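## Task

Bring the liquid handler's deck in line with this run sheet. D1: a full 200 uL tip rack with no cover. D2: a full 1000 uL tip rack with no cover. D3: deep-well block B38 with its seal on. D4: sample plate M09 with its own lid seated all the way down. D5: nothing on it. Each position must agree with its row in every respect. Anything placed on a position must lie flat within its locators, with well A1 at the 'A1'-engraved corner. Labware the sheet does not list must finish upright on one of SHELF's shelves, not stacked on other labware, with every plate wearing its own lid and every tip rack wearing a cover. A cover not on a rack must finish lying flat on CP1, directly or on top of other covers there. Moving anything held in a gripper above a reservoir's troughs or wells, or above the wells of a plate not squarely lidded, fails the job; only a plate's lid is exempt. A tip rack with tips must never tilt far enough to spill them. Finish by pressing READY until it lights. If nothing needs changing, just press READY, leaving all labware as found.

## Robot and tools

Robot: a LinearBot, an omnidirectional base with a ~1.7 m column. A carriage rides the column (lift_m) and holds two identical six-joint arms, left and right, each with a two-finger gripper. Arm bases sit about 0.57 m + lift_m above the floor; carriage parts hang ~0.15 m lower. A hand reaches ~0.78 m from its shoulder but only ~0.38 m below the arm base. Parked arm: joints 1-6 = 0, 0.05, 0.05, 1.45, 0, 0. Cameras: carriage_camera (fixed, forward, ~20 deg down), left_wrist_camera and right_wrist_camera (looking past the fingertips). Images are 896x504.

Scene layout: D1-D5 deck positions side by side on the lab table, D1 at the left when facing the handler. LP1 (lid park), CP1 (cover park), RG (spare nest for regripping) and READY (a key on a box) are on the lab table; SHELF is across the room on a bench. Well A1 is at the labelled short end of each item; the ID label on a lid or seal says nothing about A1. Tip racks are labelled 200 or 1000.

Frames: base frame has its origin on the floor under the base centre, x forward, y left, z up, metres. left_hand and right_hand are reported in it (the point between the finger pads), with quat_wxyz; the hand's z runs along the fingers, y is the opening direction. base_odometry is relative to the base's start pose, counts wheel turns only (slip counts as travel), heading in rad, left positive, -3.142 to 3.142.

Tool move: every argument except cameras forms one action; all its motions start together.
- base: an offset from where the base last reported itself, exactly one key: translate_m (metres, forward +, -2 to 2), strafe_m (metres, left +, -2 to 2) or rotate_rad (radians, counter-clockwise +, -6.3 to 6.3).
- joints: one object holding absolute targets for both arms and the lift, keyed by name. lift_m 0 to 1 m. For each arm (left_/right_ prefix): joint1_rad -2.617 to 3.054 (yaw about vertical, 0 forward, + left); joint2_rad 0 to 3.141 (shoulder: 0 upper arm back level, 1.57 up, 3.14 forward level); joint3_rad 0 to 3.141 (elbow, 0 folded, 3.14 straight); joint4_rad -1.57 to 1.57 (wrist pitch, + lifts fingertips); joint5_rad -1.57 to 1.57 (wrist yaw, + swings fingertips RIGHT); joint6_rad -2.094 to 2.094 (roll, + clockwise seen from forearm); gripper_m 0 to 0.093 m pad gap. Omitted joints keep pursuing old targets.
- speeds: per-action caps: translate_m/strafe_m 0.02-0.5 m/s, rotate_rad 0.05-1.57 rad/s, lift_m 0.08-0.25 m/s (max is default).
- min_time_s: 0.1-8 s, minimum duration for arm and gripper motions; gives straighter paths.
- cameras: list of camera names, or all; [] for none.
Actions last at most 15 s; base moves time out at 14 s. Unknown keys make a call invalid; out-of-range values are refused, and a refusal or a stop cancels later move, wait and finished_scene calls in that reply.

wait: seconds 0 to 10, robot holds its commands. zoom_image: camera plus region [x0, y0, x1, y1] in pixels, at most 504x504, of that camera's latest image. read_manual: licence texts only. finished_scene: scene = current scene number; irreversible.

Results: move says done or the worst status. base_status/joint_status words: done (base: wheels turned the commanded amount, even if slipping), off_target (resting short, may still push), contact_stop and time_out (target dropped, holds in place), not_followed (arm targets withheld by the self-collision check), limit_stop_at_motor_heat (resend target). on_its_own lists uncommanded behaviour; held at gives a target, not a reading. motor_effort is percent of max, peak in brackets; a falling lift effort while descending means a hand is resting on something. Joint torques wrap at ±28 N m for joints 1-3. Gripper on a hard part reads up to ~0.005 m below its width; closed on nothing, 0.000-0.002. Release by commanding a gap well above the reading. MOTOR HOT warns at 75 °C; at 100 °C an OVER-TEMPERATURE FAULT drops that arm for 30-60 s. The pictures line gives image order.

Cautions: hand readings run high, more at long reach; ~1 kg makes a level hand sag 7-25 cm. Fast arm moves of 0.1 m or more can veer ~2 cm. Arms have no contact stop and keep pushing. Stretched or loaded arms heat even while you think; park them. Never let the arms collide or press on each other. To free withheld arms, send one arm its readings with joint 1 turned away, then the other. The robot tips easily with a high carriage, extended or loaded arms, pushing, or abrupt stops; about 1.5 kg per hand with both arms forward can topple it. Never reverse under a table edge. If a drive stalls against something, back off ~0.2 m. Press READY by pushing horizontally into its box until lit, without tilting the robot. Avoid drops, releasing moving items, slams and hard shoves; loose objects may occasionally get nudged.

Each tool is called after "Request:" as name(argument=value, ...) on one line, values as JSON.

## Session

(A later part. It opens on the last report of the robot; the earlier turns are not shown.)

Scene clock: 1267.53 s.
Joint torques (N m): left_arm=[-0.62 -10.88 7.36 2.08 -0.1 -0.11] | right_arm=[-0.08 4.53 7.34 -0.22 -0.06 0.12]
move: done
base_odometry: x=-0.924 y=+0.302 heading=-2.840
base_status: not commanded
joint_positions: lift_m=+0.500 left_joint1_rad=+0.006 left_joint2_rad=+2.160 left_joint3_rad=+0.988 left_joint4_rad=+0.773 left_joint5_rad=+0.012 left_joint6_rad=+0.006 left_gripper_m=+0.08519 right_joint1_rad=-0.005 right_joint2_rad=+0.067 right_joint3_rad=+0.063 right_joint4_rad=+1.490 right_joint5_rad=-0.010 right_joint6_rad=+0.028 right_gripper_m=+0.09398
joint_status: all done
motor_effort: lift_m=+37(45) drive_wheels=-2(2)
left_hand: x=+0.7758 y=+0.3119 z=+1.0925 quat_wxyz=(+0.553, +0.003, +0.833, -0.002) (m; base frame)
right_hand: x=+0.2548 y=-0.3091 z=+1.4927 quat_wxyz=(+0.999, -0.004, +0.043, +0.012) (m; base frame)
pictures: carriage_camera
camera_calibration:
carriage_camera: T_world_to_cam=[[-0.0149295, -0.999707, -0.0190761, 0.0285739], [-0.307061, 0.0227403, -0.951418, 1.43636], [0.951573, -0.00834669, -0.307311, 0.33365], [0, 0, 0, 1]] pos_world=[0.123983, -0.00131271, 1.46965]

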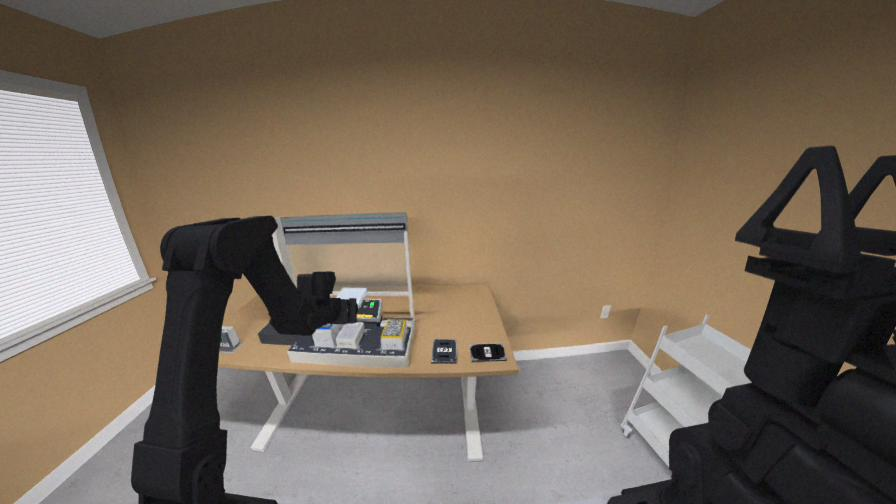

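Request:
move(joints={"lift_m": 0.235, "left_joint1_rad": -0.004, "left_joint2_rad": 2.16, "left_joint3_rad": 1.012, "left_joint4_rad": 0.715, "left_joint5_rad": -0.012, "left_joint6_rad": -0.002}, speeds={"lift_m": 0.15}, min_time_s=1.5, cameras=[])

Request:
move(base={"translate_m": 0.055}, speeds={"translate_m": 0.05}, cameras=["left_wrist_camera"])

Request:
zoom_image(camera="left_wrist_camera", region=[0, 0, 380, 200])

Request:
zoom_image(camera="left_wrist_camera", region=[500, 0, 880, 200])

Scene clock: 1424.87 s.
Joint torques (N m): left_arm=[-0.55 -10.96 7.75 2.03 -0.14 -0.11] | right_arm=[-0.08 4.52 7.36 -0.18 -0.06 0.12]
move: done
base_odometry: x=-0.924 y=+0.302 heading=-2.840
base_status: not commanded
joint_positions: lift_m=+0.235 left_joint1_rad=+0.002 left_joint2_rad=+2.162 left_joint3_rad=+0.990 left_joint4_rad=+0.706 left_joint5_rad=+0.003 left_joint6_rad=+0.005 left_gripper_m=+0.08519 right_joint1_rad=-0.005 right_joint2_rad=+0.067 right_joint3_rad=+0.063 right_joint4_rad=+1.490 right_joint5_rad=-0.010 right_joint6_rad=+0.028 right_gripper_m=+0.09398
joint_status: all done
motor_effort: lift_m=+29(32) drive_wheels=-1(2)
left_hand: x=+0.7692 y=+0.3114 z=+0.8128 quat_wxyz=(+0.525, +0.002, +0.851, +0.001) (m; base frame)
right_hand: x=+0.2548 y=-0.3091 z=+1.2281 quat_wxyz=(+0.999, -0.004, +0.043, +0.012) (m; base frame)
pictures: none
No camera images: "cameras" was empty.

Scene clock: 1426.43 s.
Joint torques (N m): left_arm=[-0.58 -10.97 7.69 2.13 -0.13 -0.11] | right_arm=[-0.08 4.52 7.34 -0.21 -0.07 0.12]
move: done
base_odometry: x=-0.976 y=+0.286 heading=-2.840
base_status: done
joint_positions: lift_m=+0.235 left_joint1_rad=+0.002 left_joint2_rad=+2.162 left_joint3_rad=+0.990 left_joint4_rad=+0.695 left_joint5_rad=+0.003 left_joint6_rad=+0.005 left_gripper_m=+0.08519 right_joint1_rad=-0.005 right_joint2_rad=+0.067 right_joint3_rad=+0.063 right_joint4_rad=+1.490 right_joint5_rad=-0.010 right_joint6_rad=+0.028 right_gripper_m=+0.09398
joint_status: not commanded
motor_effort: lift_m=+32(34) drive_wheels=+0(10)
left_hand: x=+0.7680 y=+0.3114 z=+0.8105 quat_wxyz=(+0.520, +0.002, +0.854, +0.001) (m; base frame)
right_hand: x=+0.2548 y=-0.3091 z=+1.2281 quat_wxyz=(+0.999, -0.004, +0.043, +0.012) (m; base frame)
pictures: left_wrist_camera
camera_calibration:
left_wrist_camera: T_world_to_cam=[[-0.0177916, -0.999841, 0.000900537, 0.32019], [-0.910974, 0.015839, -0.412159, 1.02692], [0.41208, -0.00815333, -0.911111, 0.55063], [0, 0, 0, 1]] pos_world=[0.714294, 0.308364, 0.924653]

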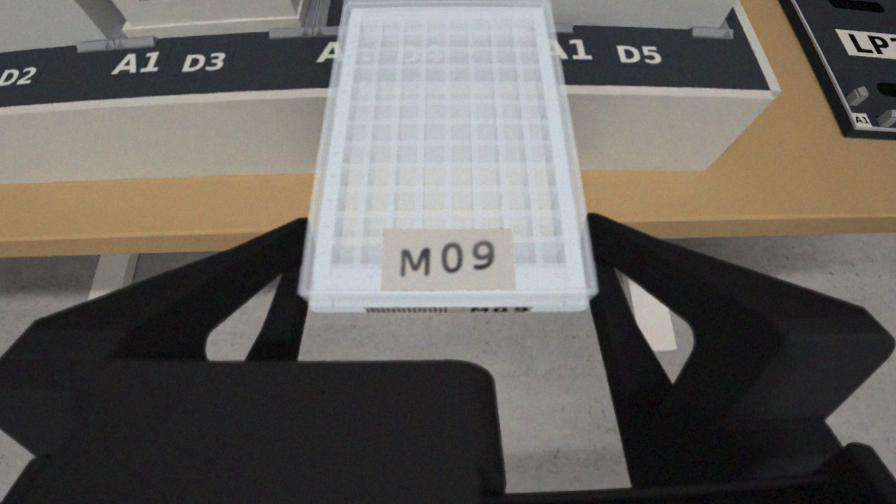

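Scaled by 1.326.

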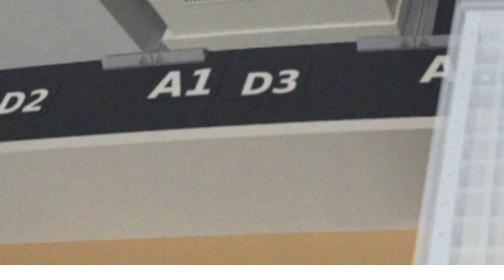

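Scaled by 1.326.

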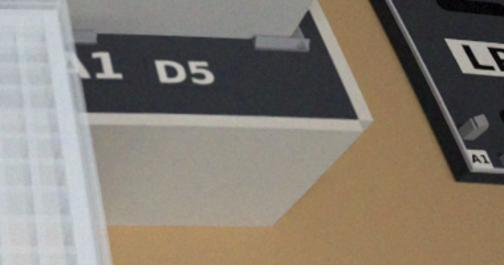

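Request:
move(base={"strafe_m": 0.010}, joints={"left_joint4_rad": 0.735}, speeds={"strafe_m": 0.03}, cameras=["left_wrist_camera"])

Request:
zoom_image(camera="left_wrist_camera", region=[230, 0, 430, 100])

Request:
zoom_image(camera="left_wrist_camera", region=[500, 0, 700, 100])

Scene clock: 1482.80 s.
Joint torques (N m): left_arm=[0.06 -10.93 7.66 2.32 -0.15 -0.11] | right_arm=[-0.08 4.52 7.34 -0.23 -0.1 0.12]
move: done
base_odometry: x=-0.973 y=+0.276 heading=-2.840
base_status: done
joint_positions: lift_m=+0.235 left_joint1_rad=-0.005 left_joint2_rad=+2.162 left_joint3_rad=+0.990 left_joint4_rad=+0.698 left_joint5_rad=+0.005 left_joint6_rad=+0.005 left_gripper_m=+0.08519 right_joint1_rad=-0.005 right_joint2_rad=+0.067 right_joint3_rad=+0.063 right_joint4_rad=+1.490 right_joint5_rad=-0.010 right_joint6_rad=+0.028 right_gripper_m=+0.09398
joint_status: all done
motor_effort: lift_m=+28(33) drive_wheels=-2(10)
left_hand: x=+0.7683 y=+0.3072 z=+0.8111 quat_wxyz=(+0.521, +0.005, +0.853, -0.002) (m; base frame)
right_hand: x=+0.2548 y=-0.3091 z=+1.2281 quat_wxyz=(+0.999, -0.004, +0.043, +0.012) (m; base frame)
pictures: left_wrist_camera
camera_calibration:
left_wrist_camera: T_world_to_cam=[[-0.0267367, -0.999641, 0.0017171, 0.32213], [-0.909694, 0.0236188, -0.414607, 1.02611], [0.414417, -0.0126472, -0.909999, 0.549691], [0, 0, 0, 1]] pos_world=[0.714255, 0.304731, 0.925096]

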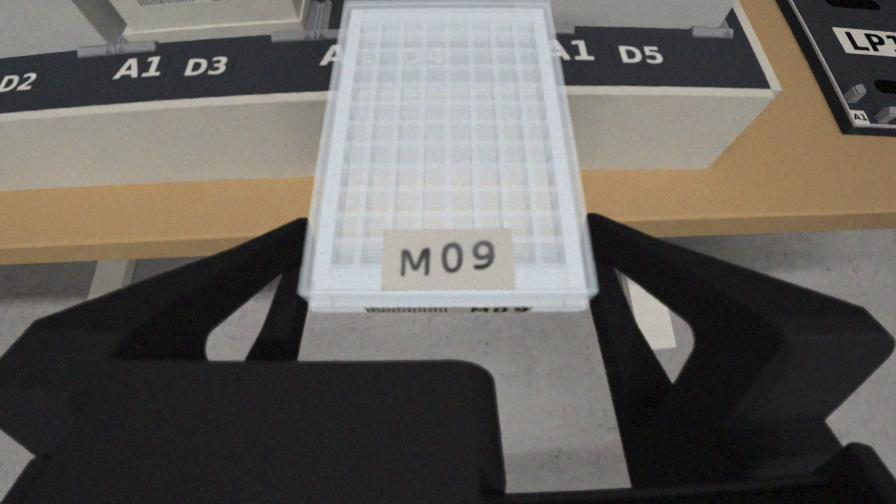

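Scaled by 2.520.

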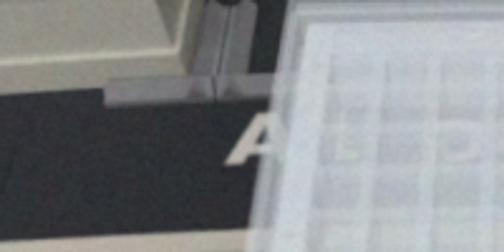

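Scaled by 2.520.

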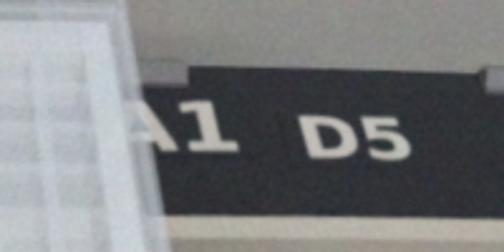

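Request:
move(cameras=["left_wrist_camera"])

Scene clock: 1515.13 s.
Joint torques (N m): left_arm=[0.02 -10.96 7.71 2.32 -0.16 -0.11] | right_arm=[-0.06 4.53 7.34 -0.21 -0.06 0.11]
base_odometry: x=-0.973 y=+0.276 heading=-2.840
base_status: done
joint_positions: lift_m=+0.235 left_joint1_rad=-0.005 left_joint2_rad=+2.162 left_joint3_rad=+0.990 left_joint4_rad=+0.698 left_joint5_rad=+0.005 left_joint6_rad=+0.005 left_gripper_m=+0.08519 right_joint1_rad=-0.005 right_joint2_rad=+0.067 right_joint3_rad=+0.063 right_joint4_rad=+1.490 right_joint5_rad=-0.010 right_joint6_rad=+0.028 right_gripper_m=+0.09398
joint_status: all done
motor_effort: lift_m=+30(33) drive_wheels=-2(10)
left_hand: x=+0.7683 y=+0.3072 z=+0.8111 quat_wxyz=(+0.521, +0.005, +0.853, -0.002) (m; base frame)
right_hand: x=+0.2548 y=-0.3091 z=+1.2281 quat_wxyz=(+0.999, -0.004, +0.043, +0.012) (m; base frame)
pictures: left_wrist_camera
camera_calibration:
left_wrist_camera: T_world_to_cam=[[-0.0267367, -0.999641, 0.0017171, 0.32213], [-0.909694, 0.0236188, -0.414607, 1.02611], [0.414417, -0.0126472, -0.909999, 0.549691], [0, 0, 0, 1]] pos_world=[0.714255, 0.304731, 0.925096]

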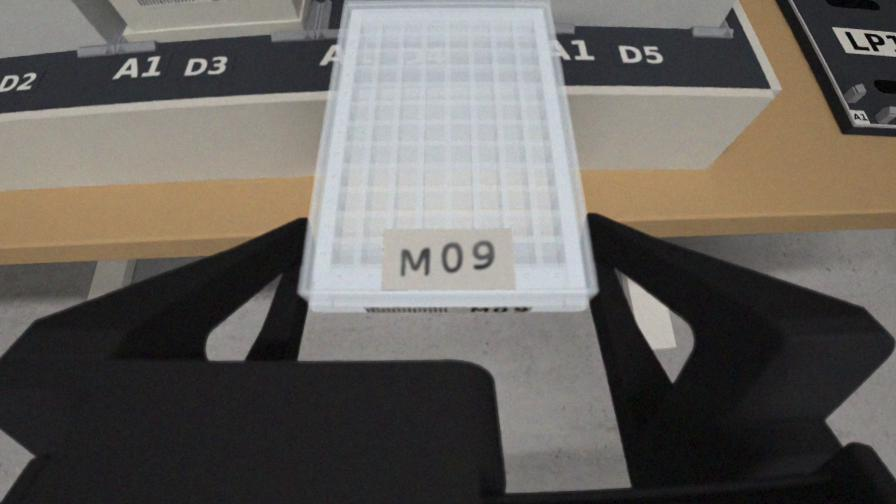

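Request:
zoom_image(camera="left_wrist_camera", region=[250, 0, 370, 68])

Request:
zoom_image(camera="left_wrist_camera", region=[520, 0, 640, 68])

Scaled by 4.200.

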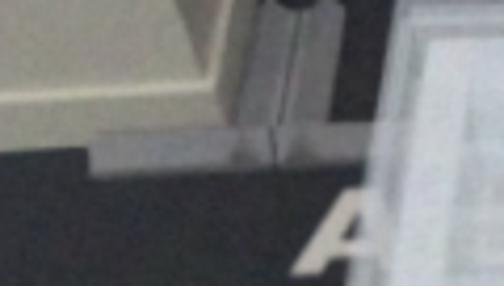

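Scaled by 4.200.

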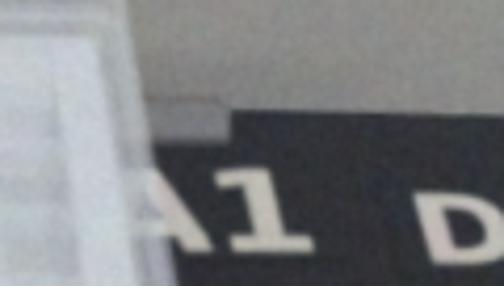

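Request:
zoom_image(camera="left_wrist_camera", region=[320, 0, 380, 34])

Request:
zoom_image(camera="left_wrist_camera", region=[520, 0, 580, 34])

Request:
zoom_image(camera="left_wrist_camera", region=[290, 270, 350, 330])

Request:
zoom_image(camera="left_wrist_camera", region=[550, 270, 610, 330])

Scaled by 8.400.

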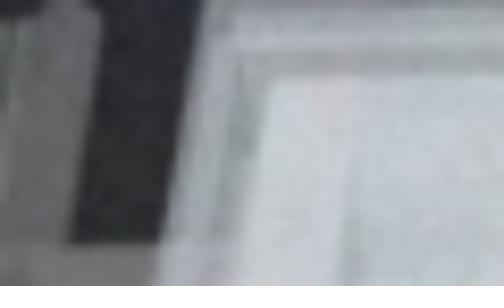

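Scaled by 8.400.

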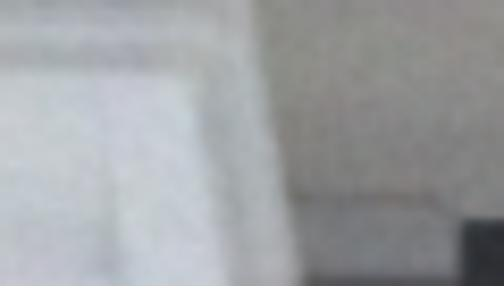

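Scaled by 8.400.

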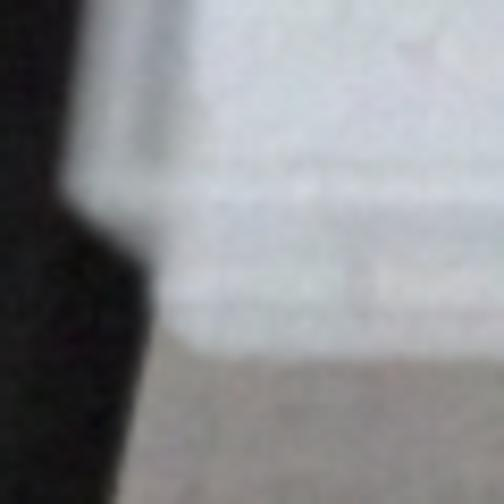

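Scaled by 8.400.

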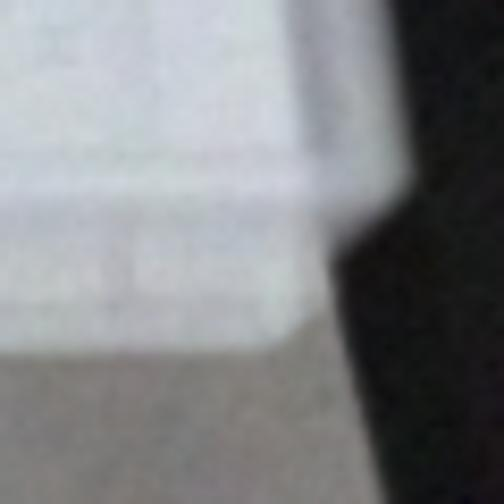

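Request:
move(joints={"lift_m": 0.248, "left_joint1_rad": 0.0155, "left_joint2_rad": 2.16, "left_joint3_rad": 1.012, "left_joint4_rad": 0.755, "left_joint5_rad": -0.032, "left_joint6_rad": -0.002}, min_time_s=1.5, speeds={"lift_m": 0.08}, cameras=["left_wrist_camera"])

Scene clock: 1621.17 s.
Joint torques (N m): left_arm=[0.44 -11.11 7.47 2.21 -0.16 -0.11] | right_arm=[-0.06 4.52 7.34 -0.2 -0.06 0.12]
move: done
base_odometry: x=-0.973 y=+0.276 heading=-2.840
base_status: not commanded
joint_positions: lift_m=+0.248 left_joint1_rad=+0.009 left_joint2_rad=+2.162 left_joint3_rad=+0.993 left_joint4_rad=+0.730 left_joint5_rad=-0.016 left_joint6_rad=+0.005 left_gripper_m=+0.08519 right_joint1_rad=-0.005 right_joint2_rad=+0.067 right_joint3_rad=+0.063 right_joint4_rad=+1.490 right_joint5_rad=-0.010 right_joint6_rad=+0.028 right_gripper_m=+0.09398
joint_status: all done
motor_effort: lift_m=+33(40) drive_wheels=-3(3)
left_hand: x=+0.7725 y=+0.3182 z=+0.8314 quat_wxyz=(+0.536, -0.006, +0.844, +0.010) (m; base frame)
right_hand: x=+0.2548 y=-0.3091 z=+1.2407 quat_wxyz=(+0.999, -0.004, +0.043, +0.012) (m; base frame)
pictures: left_wrist_camera
camera_calibration:
left_wrist_camera: T_world_to_cam=[[0.00593166, -0.999951, -0.00796754, 0.316127], [-0.895291, -0.00176128, -0.445478, 1.06076], [0.445442, 0.00977569, -0.895257, 0.52328], [0, 0, 0, 1]] pos_world=[0.714723, 0.312864, 0.943534]

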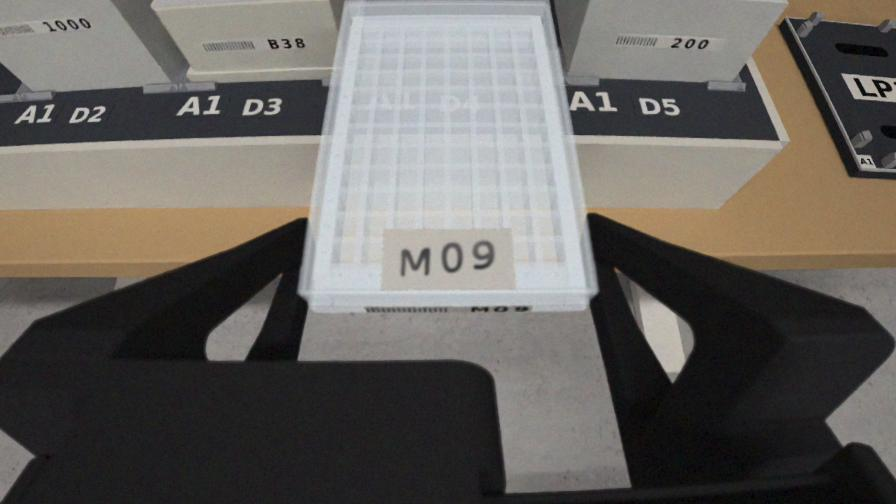

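Request:
zoom_image(camera="left_wrist_camera", region=[290, 50, 410, 118])

Request:
zoom_image(camera="left_wrist_camera", region=[530, 50, 650, 118])

Scaled by 4.200.

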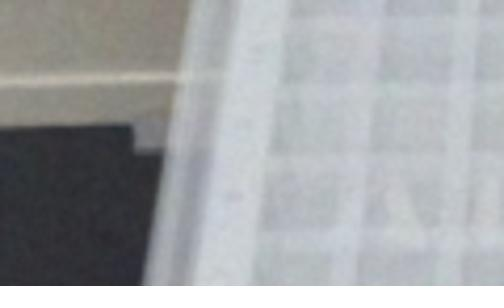

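Scaled by 4.200.

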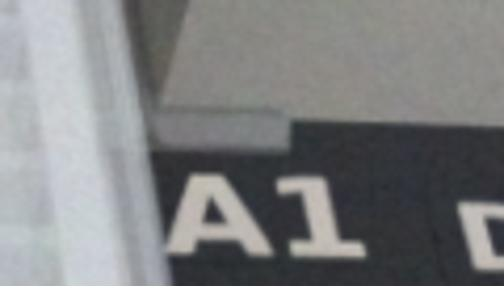

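Request:
move(joints={"left_joint1_rad": -0.006, "left_joint2_rad": 2.16, "left_joint3_rad": 1.012, "left_joint4_rad": 0.745, "left_joint5_rad": -0.032, "left_joint6_rad": -0.002}, min_time_s=1.0, cameras=["left_wrist_camera"])

Request:
zoom_image(camera="left_wrist_camera", region=[270, 50, 390, 118])

Request:
zoom_image(camera="left_wrist_camera", region=[520, 50, 640, 118])

Scene clock: 1656.47 s.
Joint torques (N m): left_arm=[-0.53 -11.07 7.46 2.09 -0.14 -0.11] | right_arm=[-0.06 4.52 7.34 -0.21 -0.06 0.12]
move: done
base_odometry: x=-0.973 y=+0.276 heading=-2.840
base_status: not commanded
joint_positions: lift_m=+0.248 left_joint1_rad=+0.000 left_joint2_rad=+2.162 left_joint3_rad=+0.993 left_joint4_rad=+0.730 left_joint5_rad=-0.017 left_joint6_rad=+0.005 left_gripper_m=+0.08519 right_joint1_rad=-0.005 right_joint2_rad=+0.067 right_joint3_rad=+0.063 right_joint4_rad=+1.490 right_joint5_rad=-0.010 right_joint6_rad=+0.028 right_gripper_m=+0.09398
joint_status: all done
motor_effort: lift_m=+33(38) drive_wheels=-2(4)
left_hand: x=+0.7726 y=+0.3134 z=+0.8315 quat_wxyz=(+0.536, -0.002, +0.844, +0.008) (m; base frame)
right_hand: x=+0.2548 y=-0.3091 z=+1.2407 quat_wxyz=(+0.999, -0.004, +0.043, +0.012) (m; base frame)
pictures: left_wrist_camera
camera_calibration:
left_wrist_camera: T_world_to_cam=[[-0.00236763, -0.999966, -0.00794803, 0.31771], [-0.895102, 0.0056629, -0.445826, 1.05868], [0.445855, 0.00605875, -0.895085, 0.524068], [0, 0, 0, 1]] pos_world=[0.714723, 0.308529, 0.943598]

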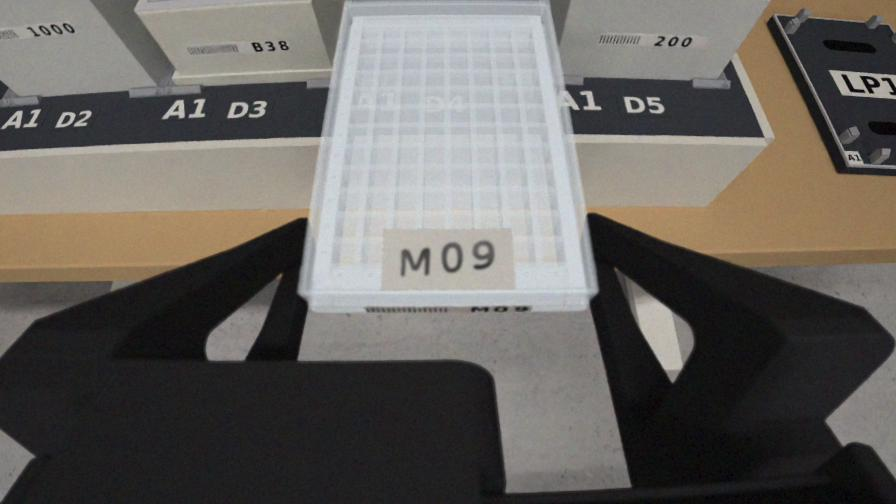

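Scaled by 4.200.

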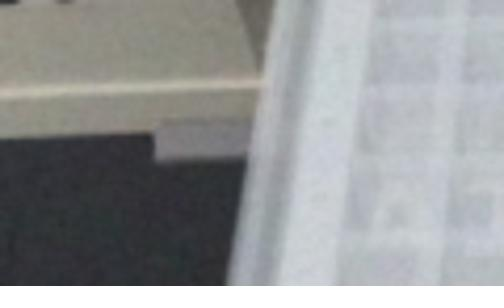

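Scaled by 4.200.

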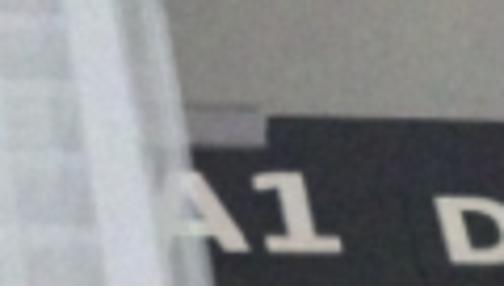

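Request:
move(base={"strafe_m": 0.002}, joints={"left_joint1_rad": 0.001}, speeds={"strafe_m": 0.02}, cameras=["left_wrist_camera"])

Request:
zoom_image(camera="left_wrist_camera", region=[270, 50, 390, 118])

Request:
zoom_image(camera="left_wrist_camera", region=[520, 50, 640, 118])

Scene clock: 1672.23 s.
Joint torques (N m): left_arm=[-0.13 -11.1 7.46 2.09 -0.11 -0.11] | right_arm=[-0.08 4.56 7.31 -0.19 -0.07 0.12]
move: done
base_odometry: x=-0.973 y=+0.275 heading=-2.840
base_status: done
joint_positions: lift_m=+0.248 left_joint1_rad=+0.002 left_joint2_rad=+2.162 left_joint3_rad=+0.993 left_joint4_rad=+0.731 left_joint5_rad=-0.020 left_joint6_rad=+0.004 left_gripper_m=+0.08519 right_joint1_rad=-0.005 right_joint2_rad=+0.067 right_joint3_rad=+0.063 right_joint4_rad=+1.490 right_joint5_rad=-0.010 right_joint6_rad=+0.028 right_gripper_m=+0.09398
joint_status: all done
motor_effort: lift_m=+36(37) drive_wheels=-3(9)
left_hand: x=+0.7726 y=+0.3153 z=+0.8316 quat_wxyz=(+0.536, -0.005, +0.844, +0.010) (m; base frame)
right_hand: x=+0.2548 y=-0.3090 z=+1.2407 quat_wxyz=(+0.999, -0.004, +0.043, +0.012) (m; base frame)
pictures: left_wrist_camera
camera_calibration:
left_wrist_camera: T_world_to_cam=[[0.00323012, -0.999955, -0.00890066, 0.316143], [-0.894948, 0.00108046, -0.446169, 1.06034], [0.446159, 0.00940681, -0.894904, 0.522686], [0, 0, 0, 1]] pos_world=[0.714728, 0.310066, 0.94366]

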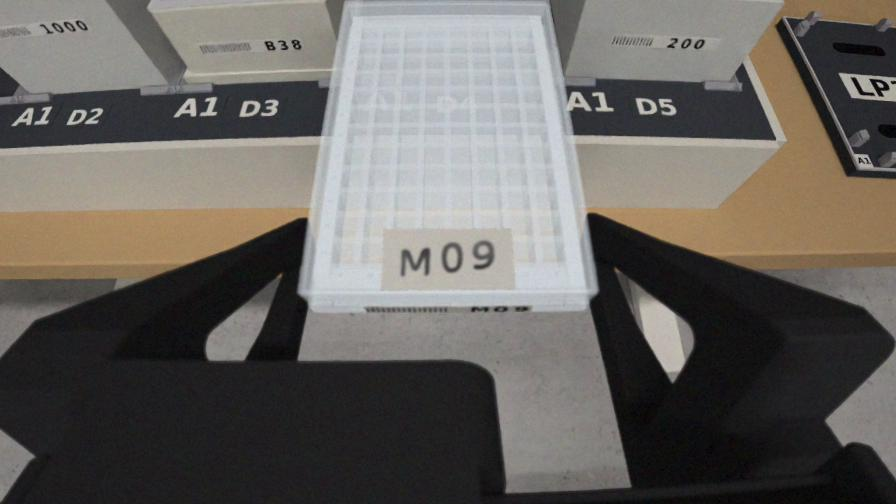

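Scaled by 4.200.

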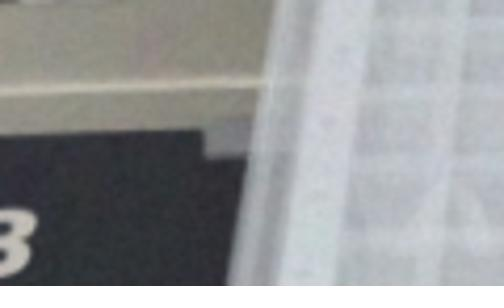

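Scaled by 4.200.

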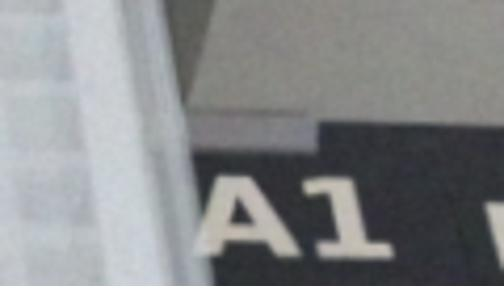

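Request:
move(joints={"left_joint1_rad": -0.010}, min_time_s=0.8, cameras=[])

Request:
move(joints={"left_joint1_rad": -0.004}, min_time_s=0.8, cameras=["left_wrist_camera"])

Request:
zoom_image(camera="left_wrist_camera", region=[270, 50, 390, 118])

Request:
zoom_image(camera="left_wrist_camera", region=[520, 50, 640, 118])

Scene clock: 1691.27 s.
Joint torques (N m): left_arm=[-0.58 -11.08 7.47 2.09 -0.12 -0.11] | right_arm=[-0.08 4.53 7.34 -0.21 -0.06 0.12]
move: done
base_odometry: x=-0.973 y=+0.275 heading=-2.840
base_status: not commanded
joint_positions: lift_m=+0.248 left_joint1_rad=-0.003 left_joint2_rad=+2.162 left_joint3_rad=+0.993 left_joint4_rad=+0.731 left_joint5_rad=-0.020 left_joint6_rad=+0.004 left_gripper_m=+0.08519 right_joint1_rad=-0.005 right_joint2_rad=+0.067 right_joint3_rad=+0.063 right_joint4_rad=+1.490 right_joint5_rad=-0.010 right_joint6_rad=+0.028 right_gripper_m=+0.09398
joint_status: all done
motor_effort: lift_m=+33(37) drive_wheels=-3(4)
left_hand: x=+0.7727 y=+0.3122 z=+0.8316 quat_wxyz=(+0.536, -0.002, +0.844, +0.009) (m; base frame)
right_hand: x=+0.2548 y=-0.3090 z=+1.2407 quat_wxyz=(+0.999, -0.004, +0.043, +0.012) (m; base frame)
pictures: none
No camera images: "cameras" was empty.

Scene clock: 1692.37 s.
Joint torques (N m): left_arm=[-0.1 -11.08 7.51 2.09 -0.12 -0.11] | right_arm=[-0.06 4.53 7.35 -0.21 -0.06 0.12]
move: done
base_odometry: x=-0.973 y=+0.275 heading=-2.840
base_status: not commanded
joint_positions: lift_m=+0.248 left_joint1_rad=-0.003 left_joint2_rad=+2.162 left_joint3_rad=+0.993 left_joint4_rad=+0.731 left_joint5_rad=-0.020 left_joint6_rad=+0.004 left_gripper_m=+0.08519 right_joint1_rad=-0.005 right_joint2_rad=+0.067 right_joint3_rad=+0.063 right_joint4_rad=+1.490 right_joint5_rad=-0.010 right_joint6_rad=+0.028 right_gripper_m=+0.09398
joint_status: all done
motor_effort: lift_m=+34(37) drive_wheels=-3(3)
left_hand: x=+0.7727 y=+0.3122 z=+0.8316 quat_wxyz=(+0.536, -0.002, +0.844, +0.009) (m; base frame)
right_hand: x=+0.2548 y=-0.3090 z=+1.2407 quat_wxyz=(+0.999, -0.004, +0.043, +0.012) (m; base frame)
pictures: left_wrist_camera
camera_calibration:
left_wrist_camera: T_world_to_cam=[[-0.00249178, -0.999957, -0.00890066, 0.317471], [-0.894927, 0.00620142, -0.446169, 1.05875], [0.446205, 0.00685369, -0.894904, 0.523468], [0, 0, 0, 1]] pos_world=[0.714717, 0.307304, 0.94366]

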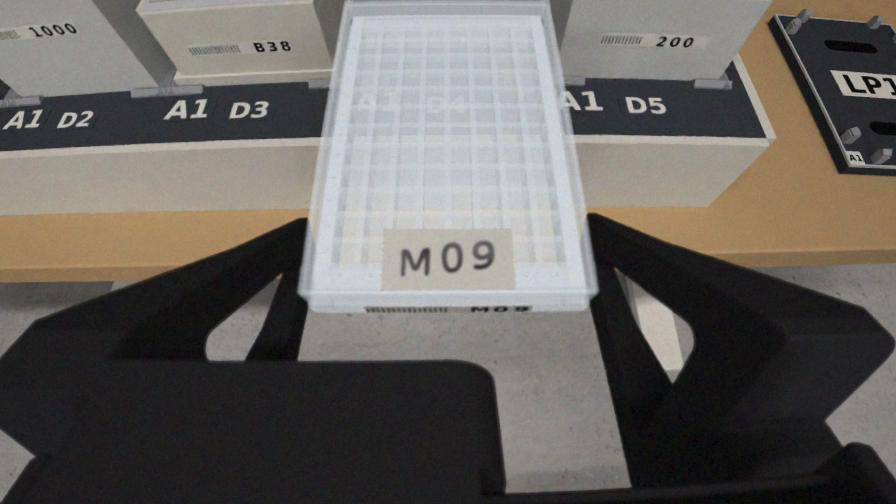

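Scaled by 4.200.

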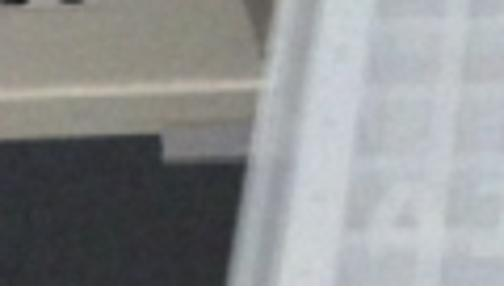

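Scaled by 4.200.

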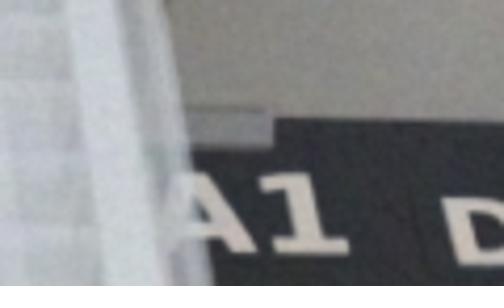

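Request:
move(base={"translate_m": 0.07}, speeds={"translate_m": 0.04}, cameras=["left_wrist_camera"])

Scene clock: 1705.03 s.
Joint torques (N m): left_arm=[-0.14 -11.08 7.47 2.1 -0.11 -0.11] | right_arm=[-0.06 4.52 7.32 -0.23 -0.06 0.12]
move: done
base_odometry: x=-1.039 y=+0.254 heading=-2.841
base_status: done
joint_positions: lift_m=+0.248 left_joint1_rad=-0.003 left_joint2_rad=+2.162 left_joint3_rad=+0.993 left_joint4_rad=+0.731 left_joint5_rad=-0.020 left_joint6_rad=+0.004 left_gripper_m=+0.08519 right_joint1_rad=-0.005 right_joint2_rad=+0.067 right_joint3_rad=+0.063 right_joint4_rad=+1.490 right_joint5_rad=-0.010 right_joint6_rad=+0.028 right_gripper_m=+0.09398
joint_status: not commanded
motor_effort: lift_m=+33(38) drive_wheels=-4(7)
left_hand: x=+0.7727 y=+0.3122 z=+0.8316 quat_wxyz=(+0.536, -0.002, +0.844, +0.009) (m; base frame)
right_hand: x=+0.2548 y=-0.3090 z=+1.2407 quat_wxyz=(+0.999, -0.004, +0.043, +0.012) (m; base frame)
pictures: left_wrist_camera
camera_calibration:
left_wrist_camera: T_world_to_cam=[[-0.00249178, -0.999957, -0.00890066, 0.317471], [-0.894927, 0.00620142, -0.446169, 1.05875], [0.446205, 0.00685369, -0.894904, 0.523468], [0, 0, 0, 1]] pos_world=[0.714717, 0.307304, 0.94366]

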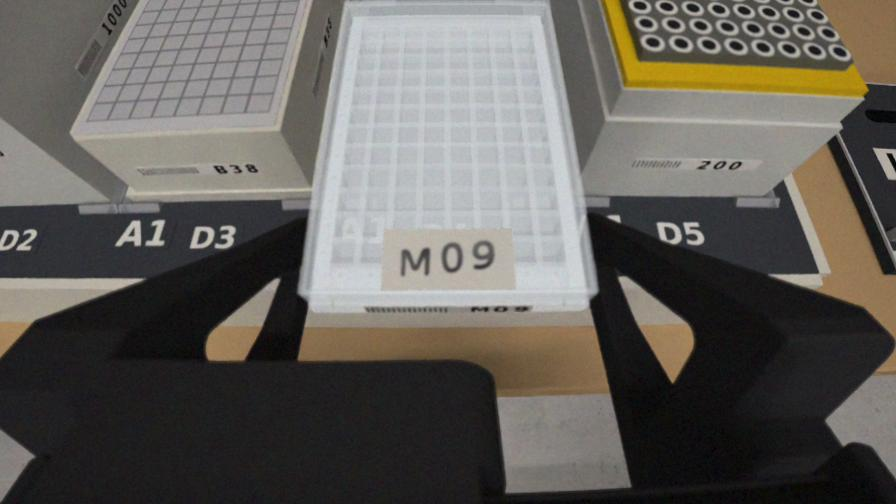

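Request:
zoom_image(camera="left_wrist_camera", region=[250, 170, 370, 238])

Request:
zoom_image(camera="left_wrist_camera", region=[530, 170, 650, 238])

Scaled by 4.200.

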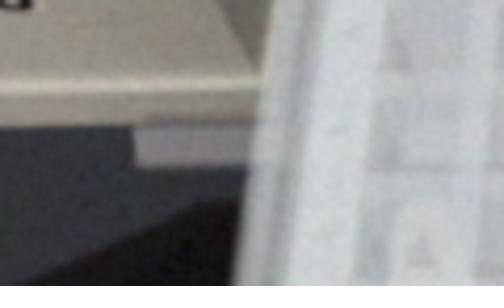

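Scaled by 4.200.

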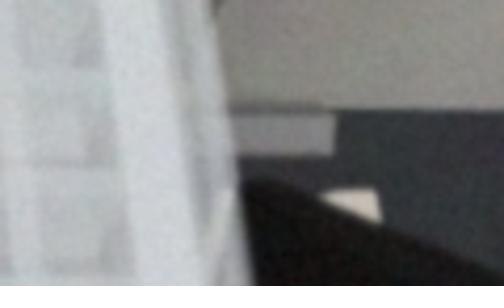

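Request:
move(base={"strafe_m": 0.0015}, speeds={"strafe_m": 0.02}, cameras=["left_wrist_camera"])

Request:
zoom_image(camera="left_wrist_camera", region=[250, 170, 370, 238])

Request:
zoom_image(camera="left_wrist_camera", region=[530, 170, 650, 238])

Scene clock: 1720.80 s.
Joint torques (N m): left_arm=[-0.12 -11.1 7.47 2.1 -0.1 -0.11] | right_arm=[-0.06 4.52 7.34 -0.21 -0.06 0.11]
move: done
base_odometry: x=-1.039 y=+0.253 heading=-2.841
base_status: done
joint_positions: lift_m=+0.248 left_joint1_rad=-0.003 left_joint2_rad=+2.162 left_joint3_rad=+0.993 left_joint4_rad=+0.731 left_joint5_rad=-0.021 left_joint6_rad=+0.004 left_gripper_m=+0.08519 right_joint1_rad=-0.005 right_joint2_rad=+0.067 right_joint3_rad=+0.063 right_joint4_rad=+1.490 right_joint5_rad=-0.010 right_joint6_rad=+0.028 right_gripper_m=+0.09398
joint_status: not commanded
motor_effort: lift_m=+32(37) drive_wheels=-1(4)
left_hand: x=+0.7726 y=+0.3129 z=+0.8316 quat_wxyz=(+0.536, -0.003, +0.844, +0.009) (m; base frame)
right_hand: x=+0.2548 y=-0.3090 z=+1.2407 quat_wxyz=(+0.999, -0.004, +0.043, +0.012) (m; base frame)
pictures: left_wrist_camera
camera_calibration:
left_wrist_camera: T_world_to_cam=[[-0.000185523, -0.999958, -0.00920395, 0.316616], [-0.894935, 0.00427279, -0.446175, 1.05935], [0.446196, 0.00815416, -0.894898, 0.523064], [0, 0, 0, 1]] pos_world=[0.714722, 0.307811, 0.94366]

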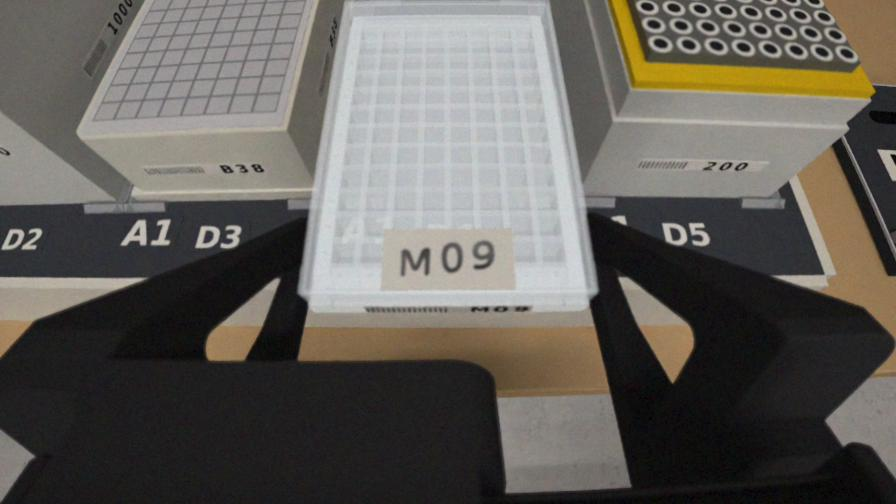

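Scaled by 4.200.

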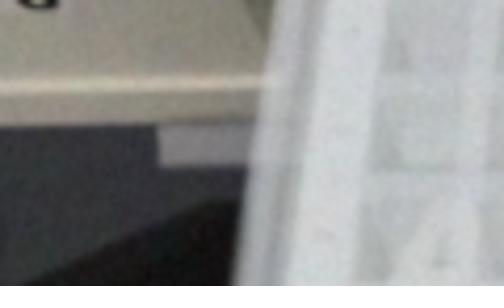

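Scaled by 4.200.

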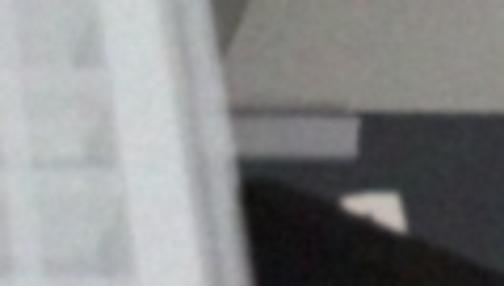

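Request:
move(joints={"left_joint1_rad": -0.0122}, min_time_s=0.8, cameras=[])

Request:
move(joints={"left_joint1_rad": -0.006}, min_time_s=0.8, cameras=["left_wrist_camera"])

Request:
zoom_image(camera="left_wrist_camera", region=[250, 170, 370, 238])

Request:
zoom_image(camera="left_wrist_camera", region=[530, 170, 650, 238])

Scene clock: 1731.07 s.
Joint torques (N m): left_arm=[-0.76 -11.07 7.47 2.09 -0.1 -0.11] | right_arm=[-0.08 4.52 7.34 -0.21 -0.06 0.12]
move: done
base_odometry: x=-1.039 y=+0.253 heading=-2.841
base_status: not commanded
joint_positions: lift_m=+0.248 left_joint1_rad=-0.004 left_joint2_rad=+2.162 left_joint3_rad=+0.993 left_joint4_rad=+0.731 left_joint5_rad=-0.021 left_joint6_rad=+0.004 left_gripper_m=+0.08519 right_joint1_rad=-0.005 right_joint2_rad=+0.067 right_joint3_rad=+0.063 right_joint4_rad=+1.490 right_joint5_rad=-0.010 right_joint6_rad=+0.028 right_gripper_m=+0.09398
joint_status: all done
motor_effort: lift_m=+35(38) drive_wheels=-1(1)
left_hand: x=+0.7726 y=+0.3123 z=+0.8316 quat_wxyz=(+0.536, -0.003, +0.844, +0.009) (m; base frame)
right_hand: x=+0.2548 y=-0.3090 z=+1.2407 quat_wxyz=(+0.999, -0.004, +0.043, +0.012) (m; base frame)
pictures: none
No camera images: "cameras" was empty.

Scene clock: 1732.13 s.
Joint torques (N m): left_arm=[-0.21 -11.08 7.46 2.09 -0.1 -0.11] | right_arm=[-0.08 4.52 7.34 -0.21 -0.06 0.12]
move: done
base_odometry: x=-1.039 y=+0.253 heading=-2.841
base_status: not commanded
joint_positions: lift_m=+0.248 left_joint1_rad=-0.004 left_joint2_rad=+2.162 left_joint3_rad=+0.993 left_joint4_rad=+0.731 left_joint5_rad=-0.021 left_joint6_rad=+0.004 left_gripper_m=+0.08519 right_joint1_rad=-0.005 right_joint2_rad=+0.067 right_joint3_rad=+0.063 right_joint4_rad=+1.490 right_joint5_rad=-0.010 right_joint6_rad=+0.028 right_gripper_m=+0.09398
joint_status: all done
motor_effort: lift_m=+33(37) drive_wheels=+0(1)
left_hand: x=+0.7726 y=+0.3123 z=+0.8316 quat_wxyz=(+0.536, -0.003, +0.844, +0.009) (m; base frame)
right_hand: x=+0.2548 y=-0.3090 z=+1.2407 quat_wxyz=(+0.999, -0.004, +0.043, +0.012) (m; base frame)
pictures: left_wrist_camera
camera_calibration:
left_wrist_camera: T_world_to_cam=[[-0.0013299, -0.999957, -0.00920395, 0.316881], [-0.89493, 0.00529697, -0.446175, 1.05903], [0.446205, 0.00764352, -0.894898, 0.52322], [0, 0, 0, 1]] pos_world=[0.714719, 0.307259, 0.94366]

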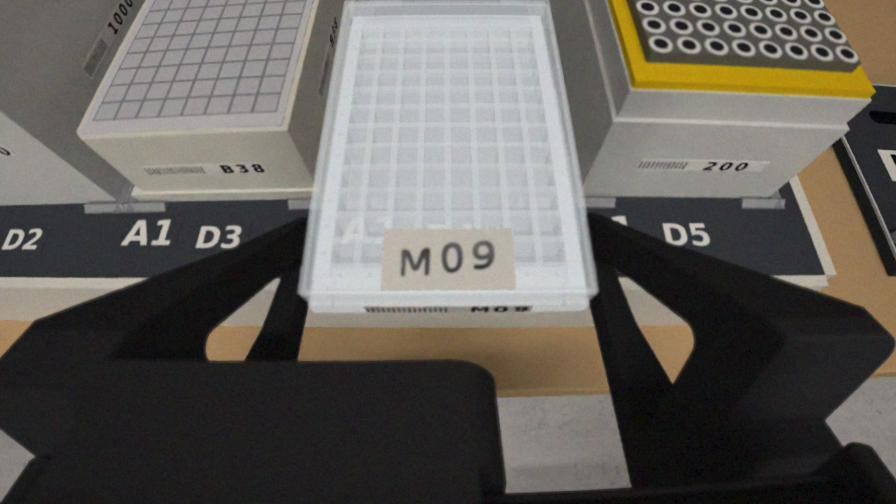

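Scaled by 4.200.

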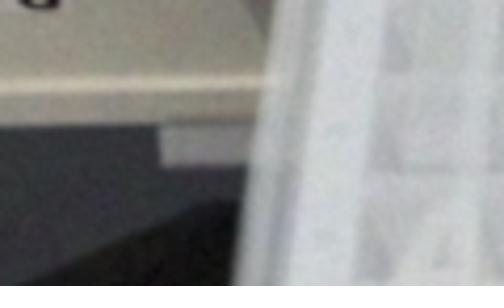

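Scaled by 4.200.

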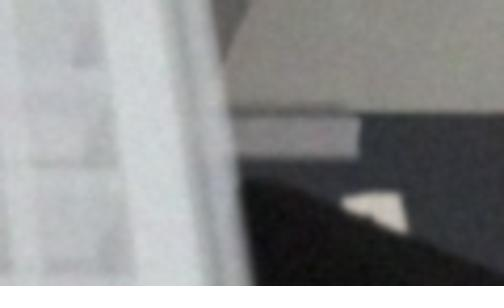

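Request:
move(joints={"left_joint1_rad": -0.0165}, min_time_s=0.8, cameras=[])

Request:
move(joints={"left_joint1_rad": -0.007}, min_time_s=0.8, cameras=["left_wrist_camera"])

Request:
zoom_image(camera="left_wrist_camera", region=[250, 170, 370, 238])

Request:
zoom_image(camera="left_wrist_camera", region=[530, 170, 650, 238])

Scene clock: 1737.40 s.
Joint torques (N m): left_arm=[-0.55 -11.1 7.51 2.09 -0.09 -0.11] | right_arm=[-0.06 4.52 7.34 -0.21 -0.06 0.12]
move: done
base_odometry: x=-1.039 y=+0.253 heading=-2.841
base_status: not commanded
joint_positions: lift_m=+0.248 left_joint1_rad=-0.010 left_joint2_rad=+2.162 left_joint3_rad=+0.993 left_joint4_rad=+0.731 left_joint5_rad=-0.021 left_joint6_rad=+0.004 left_gripper_m=+0.08519 right_joint1_rad=-0.005 right_joint2_rad=+0.067 right_joint3_rad=+0.063 right_joint4_rad=+1.490 right_joint5_rad=-0.010 right_joint6_rad=+0.028 right_gripper_m=+0.09398
joint_status: all done
motor_effort: lift_m=+32(37) drive_wheels=+0(1)
left_hand: x=+0.7726 y=+0.3088 z=+0.8316 quat_wxyz=(+0.536, +0.000, +0.844, +0.007) (m; base frame)
right_hand: x=+0.2548 y=-0.3090 z=+1.2407 quat_wxyz=(+0.999, -0.004, +0.043, +0.012) (m; base frame)
pictures: none
No camera images: "cameras" was empty.

Scene clock: 1738.50 s.
Joint torques (N m): left_arm=[0.18 -11.08 7.49 2.09 -0.1 -0.11] | right_arm=[-0.08 4.53 7.34 -0.21 -0.06 0.12]
move: done
base_odometry: x=-1.039 y=+0.253 heading=-2.841
base_status: not commanded
joint_positions: lift_m=+0.248 left_joint1_rad=-0.010 left_joint2_rad=+2.162 left_joint3_rad=+0.993 left_joint4_rad=+0.731 left_joint5_rad=-0.021 left_joint6_rad=+0.004 left_gripper_m=+0.08519 right_joint1_rad=-0.005 right_joint2_rad=+0.067 right_joint3_rad=+0.063 right_joint4_rad=+1.490 right_joint5_rad=-0.010 right_joint6_rad=+0.028 right_gripper_m=+0.09398
joint_status: all done
motor_effort: lift_m=+33(38) drive_wheels=-1(1)
left_hand: x=+0.7726 y=+0.3088 z=+0.8316 quat_wxyz=(+0.536, +0.000, +0.844, +0.007) (m; base frame)
right_hand: x=+0.2548 y=-0.3090 z=+1.2407 quat_wxyz=(+0.999, -0.004, +0.043, +0.012) (m; base frame)
pictures: left_wrist_camera
camera_calibration:
left_wrist_camera: T_world_to_cam=[[-0.00781463, -0.999927, -0.00920395, 0.318377], [-0.894877, 0.0111005, -0.446175, 1.05722], [0.446245, 0.0047497, -0.894898, 0.52411], [0, 0, 0, 1]] pos_world=[0.714687, 0.304129, 0.94366]

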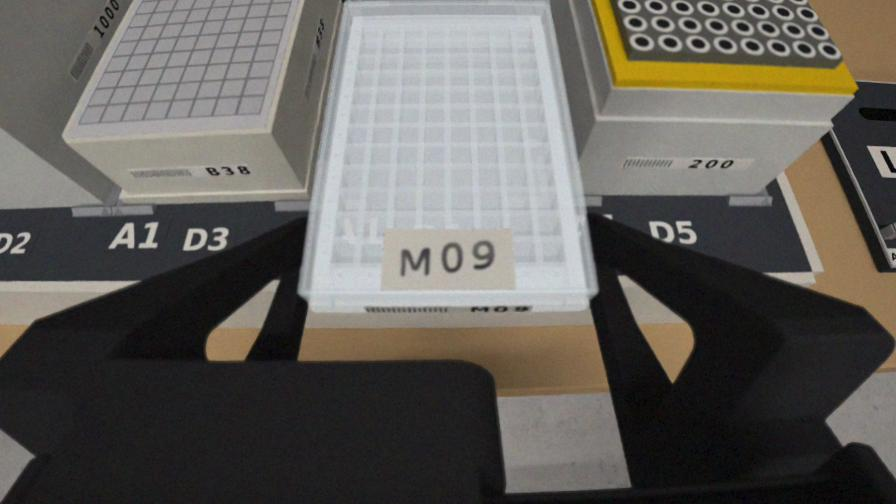

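Scaled by 4.200.

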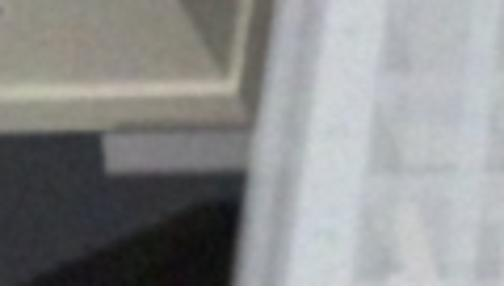

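Scaled by 4.200.

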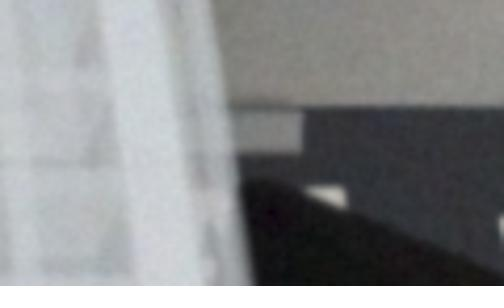

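Request:
move(joints={"left_joint1_rad": -0.009}, base={"rotate_rad": 0.006}, speeds={"rotate_rad": 0.05}, cameras=["left_wrist_camera"])

Request:
zoom_image(camera="left_wrist_camera", region=[250, 170, 370, 238])

Request:
zoom_image(camera="left_wrist_camera", region=[530, 170, 650, 238])

Scene clock: 1749.90 s.
Joint torques (N m): left_arm=[-0.23 -11.08 7.47 2.09 -0.09 -0.1] | right_arm=[-0.06 4.52 7.38 -0.2 -0.07 0.12]
move: done
base_odometry: x=-1.039 y=+0.253 heading=-2.836
base_status: done
joint_positions: lift_m=+0.248 left_joint1_rad=-0.009 left_joint2_rad=+2.162 left_joint3_rad=+0.993 left_joint4_rad=+0.731 left_joint5_rad=-0.022 left_joint6_rad=+0.004 left_gripper_m=+0.08519 right_joint1_rad=-0.005 right_joint2_rad=+0.067 right_joint3_rad=+0.063 right_joint4_rad=+1.490 right_joint5_rad=-0.010 right_joint6_rad=+0.028 right_gripper_m=+0.09398
joint_status: all done
motor_effort: lift_m=+33(37) drive_wheels=-6(6)
left_hand: x=+0.7726 y=+0.3097 z=+0.8316 quat_wxyz=(+0.536, -0.001, +0.844, +0.008) (m; base frame)
right_hand: x=+0.2548 y=-0.3090 z=+1.2407 quat_wxyz=(+0.999, -0.004, +0.043, +0.012) (m; base frame)
pictures: left_wrist_camera
camera_calibration:
left_wrist_camera: T_world_to_cam=[[-0.00559824, -0.999939, -0.0095282, 0.317894], [-0.894898, 0.00926166, -0.446175, 1.05779], [0.446236, 0.00602898, -0.894895, 0.523714], [0, 0, 0, 1]] pos_world=[0.714698, 0.30492, 0.943659]

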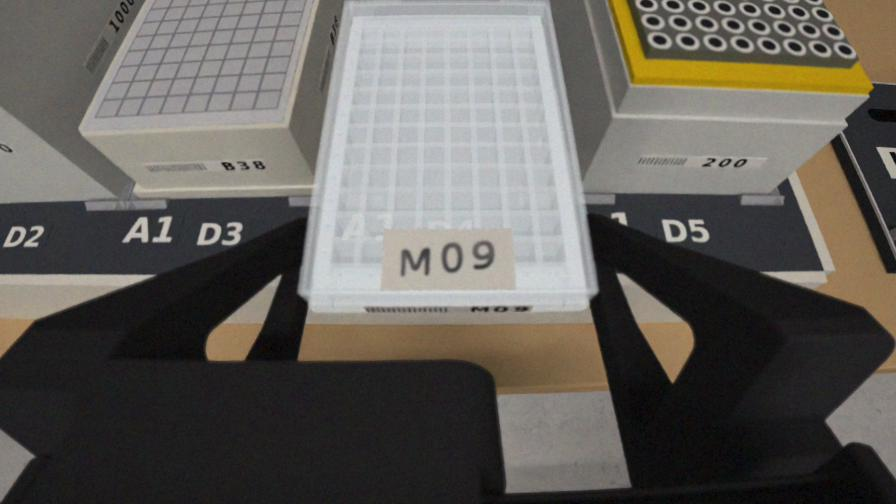

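Scaled by 4.200.

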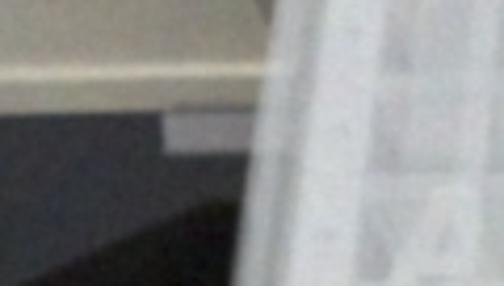

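Scaled by 4.200.

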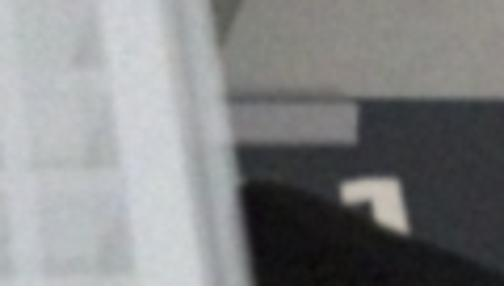

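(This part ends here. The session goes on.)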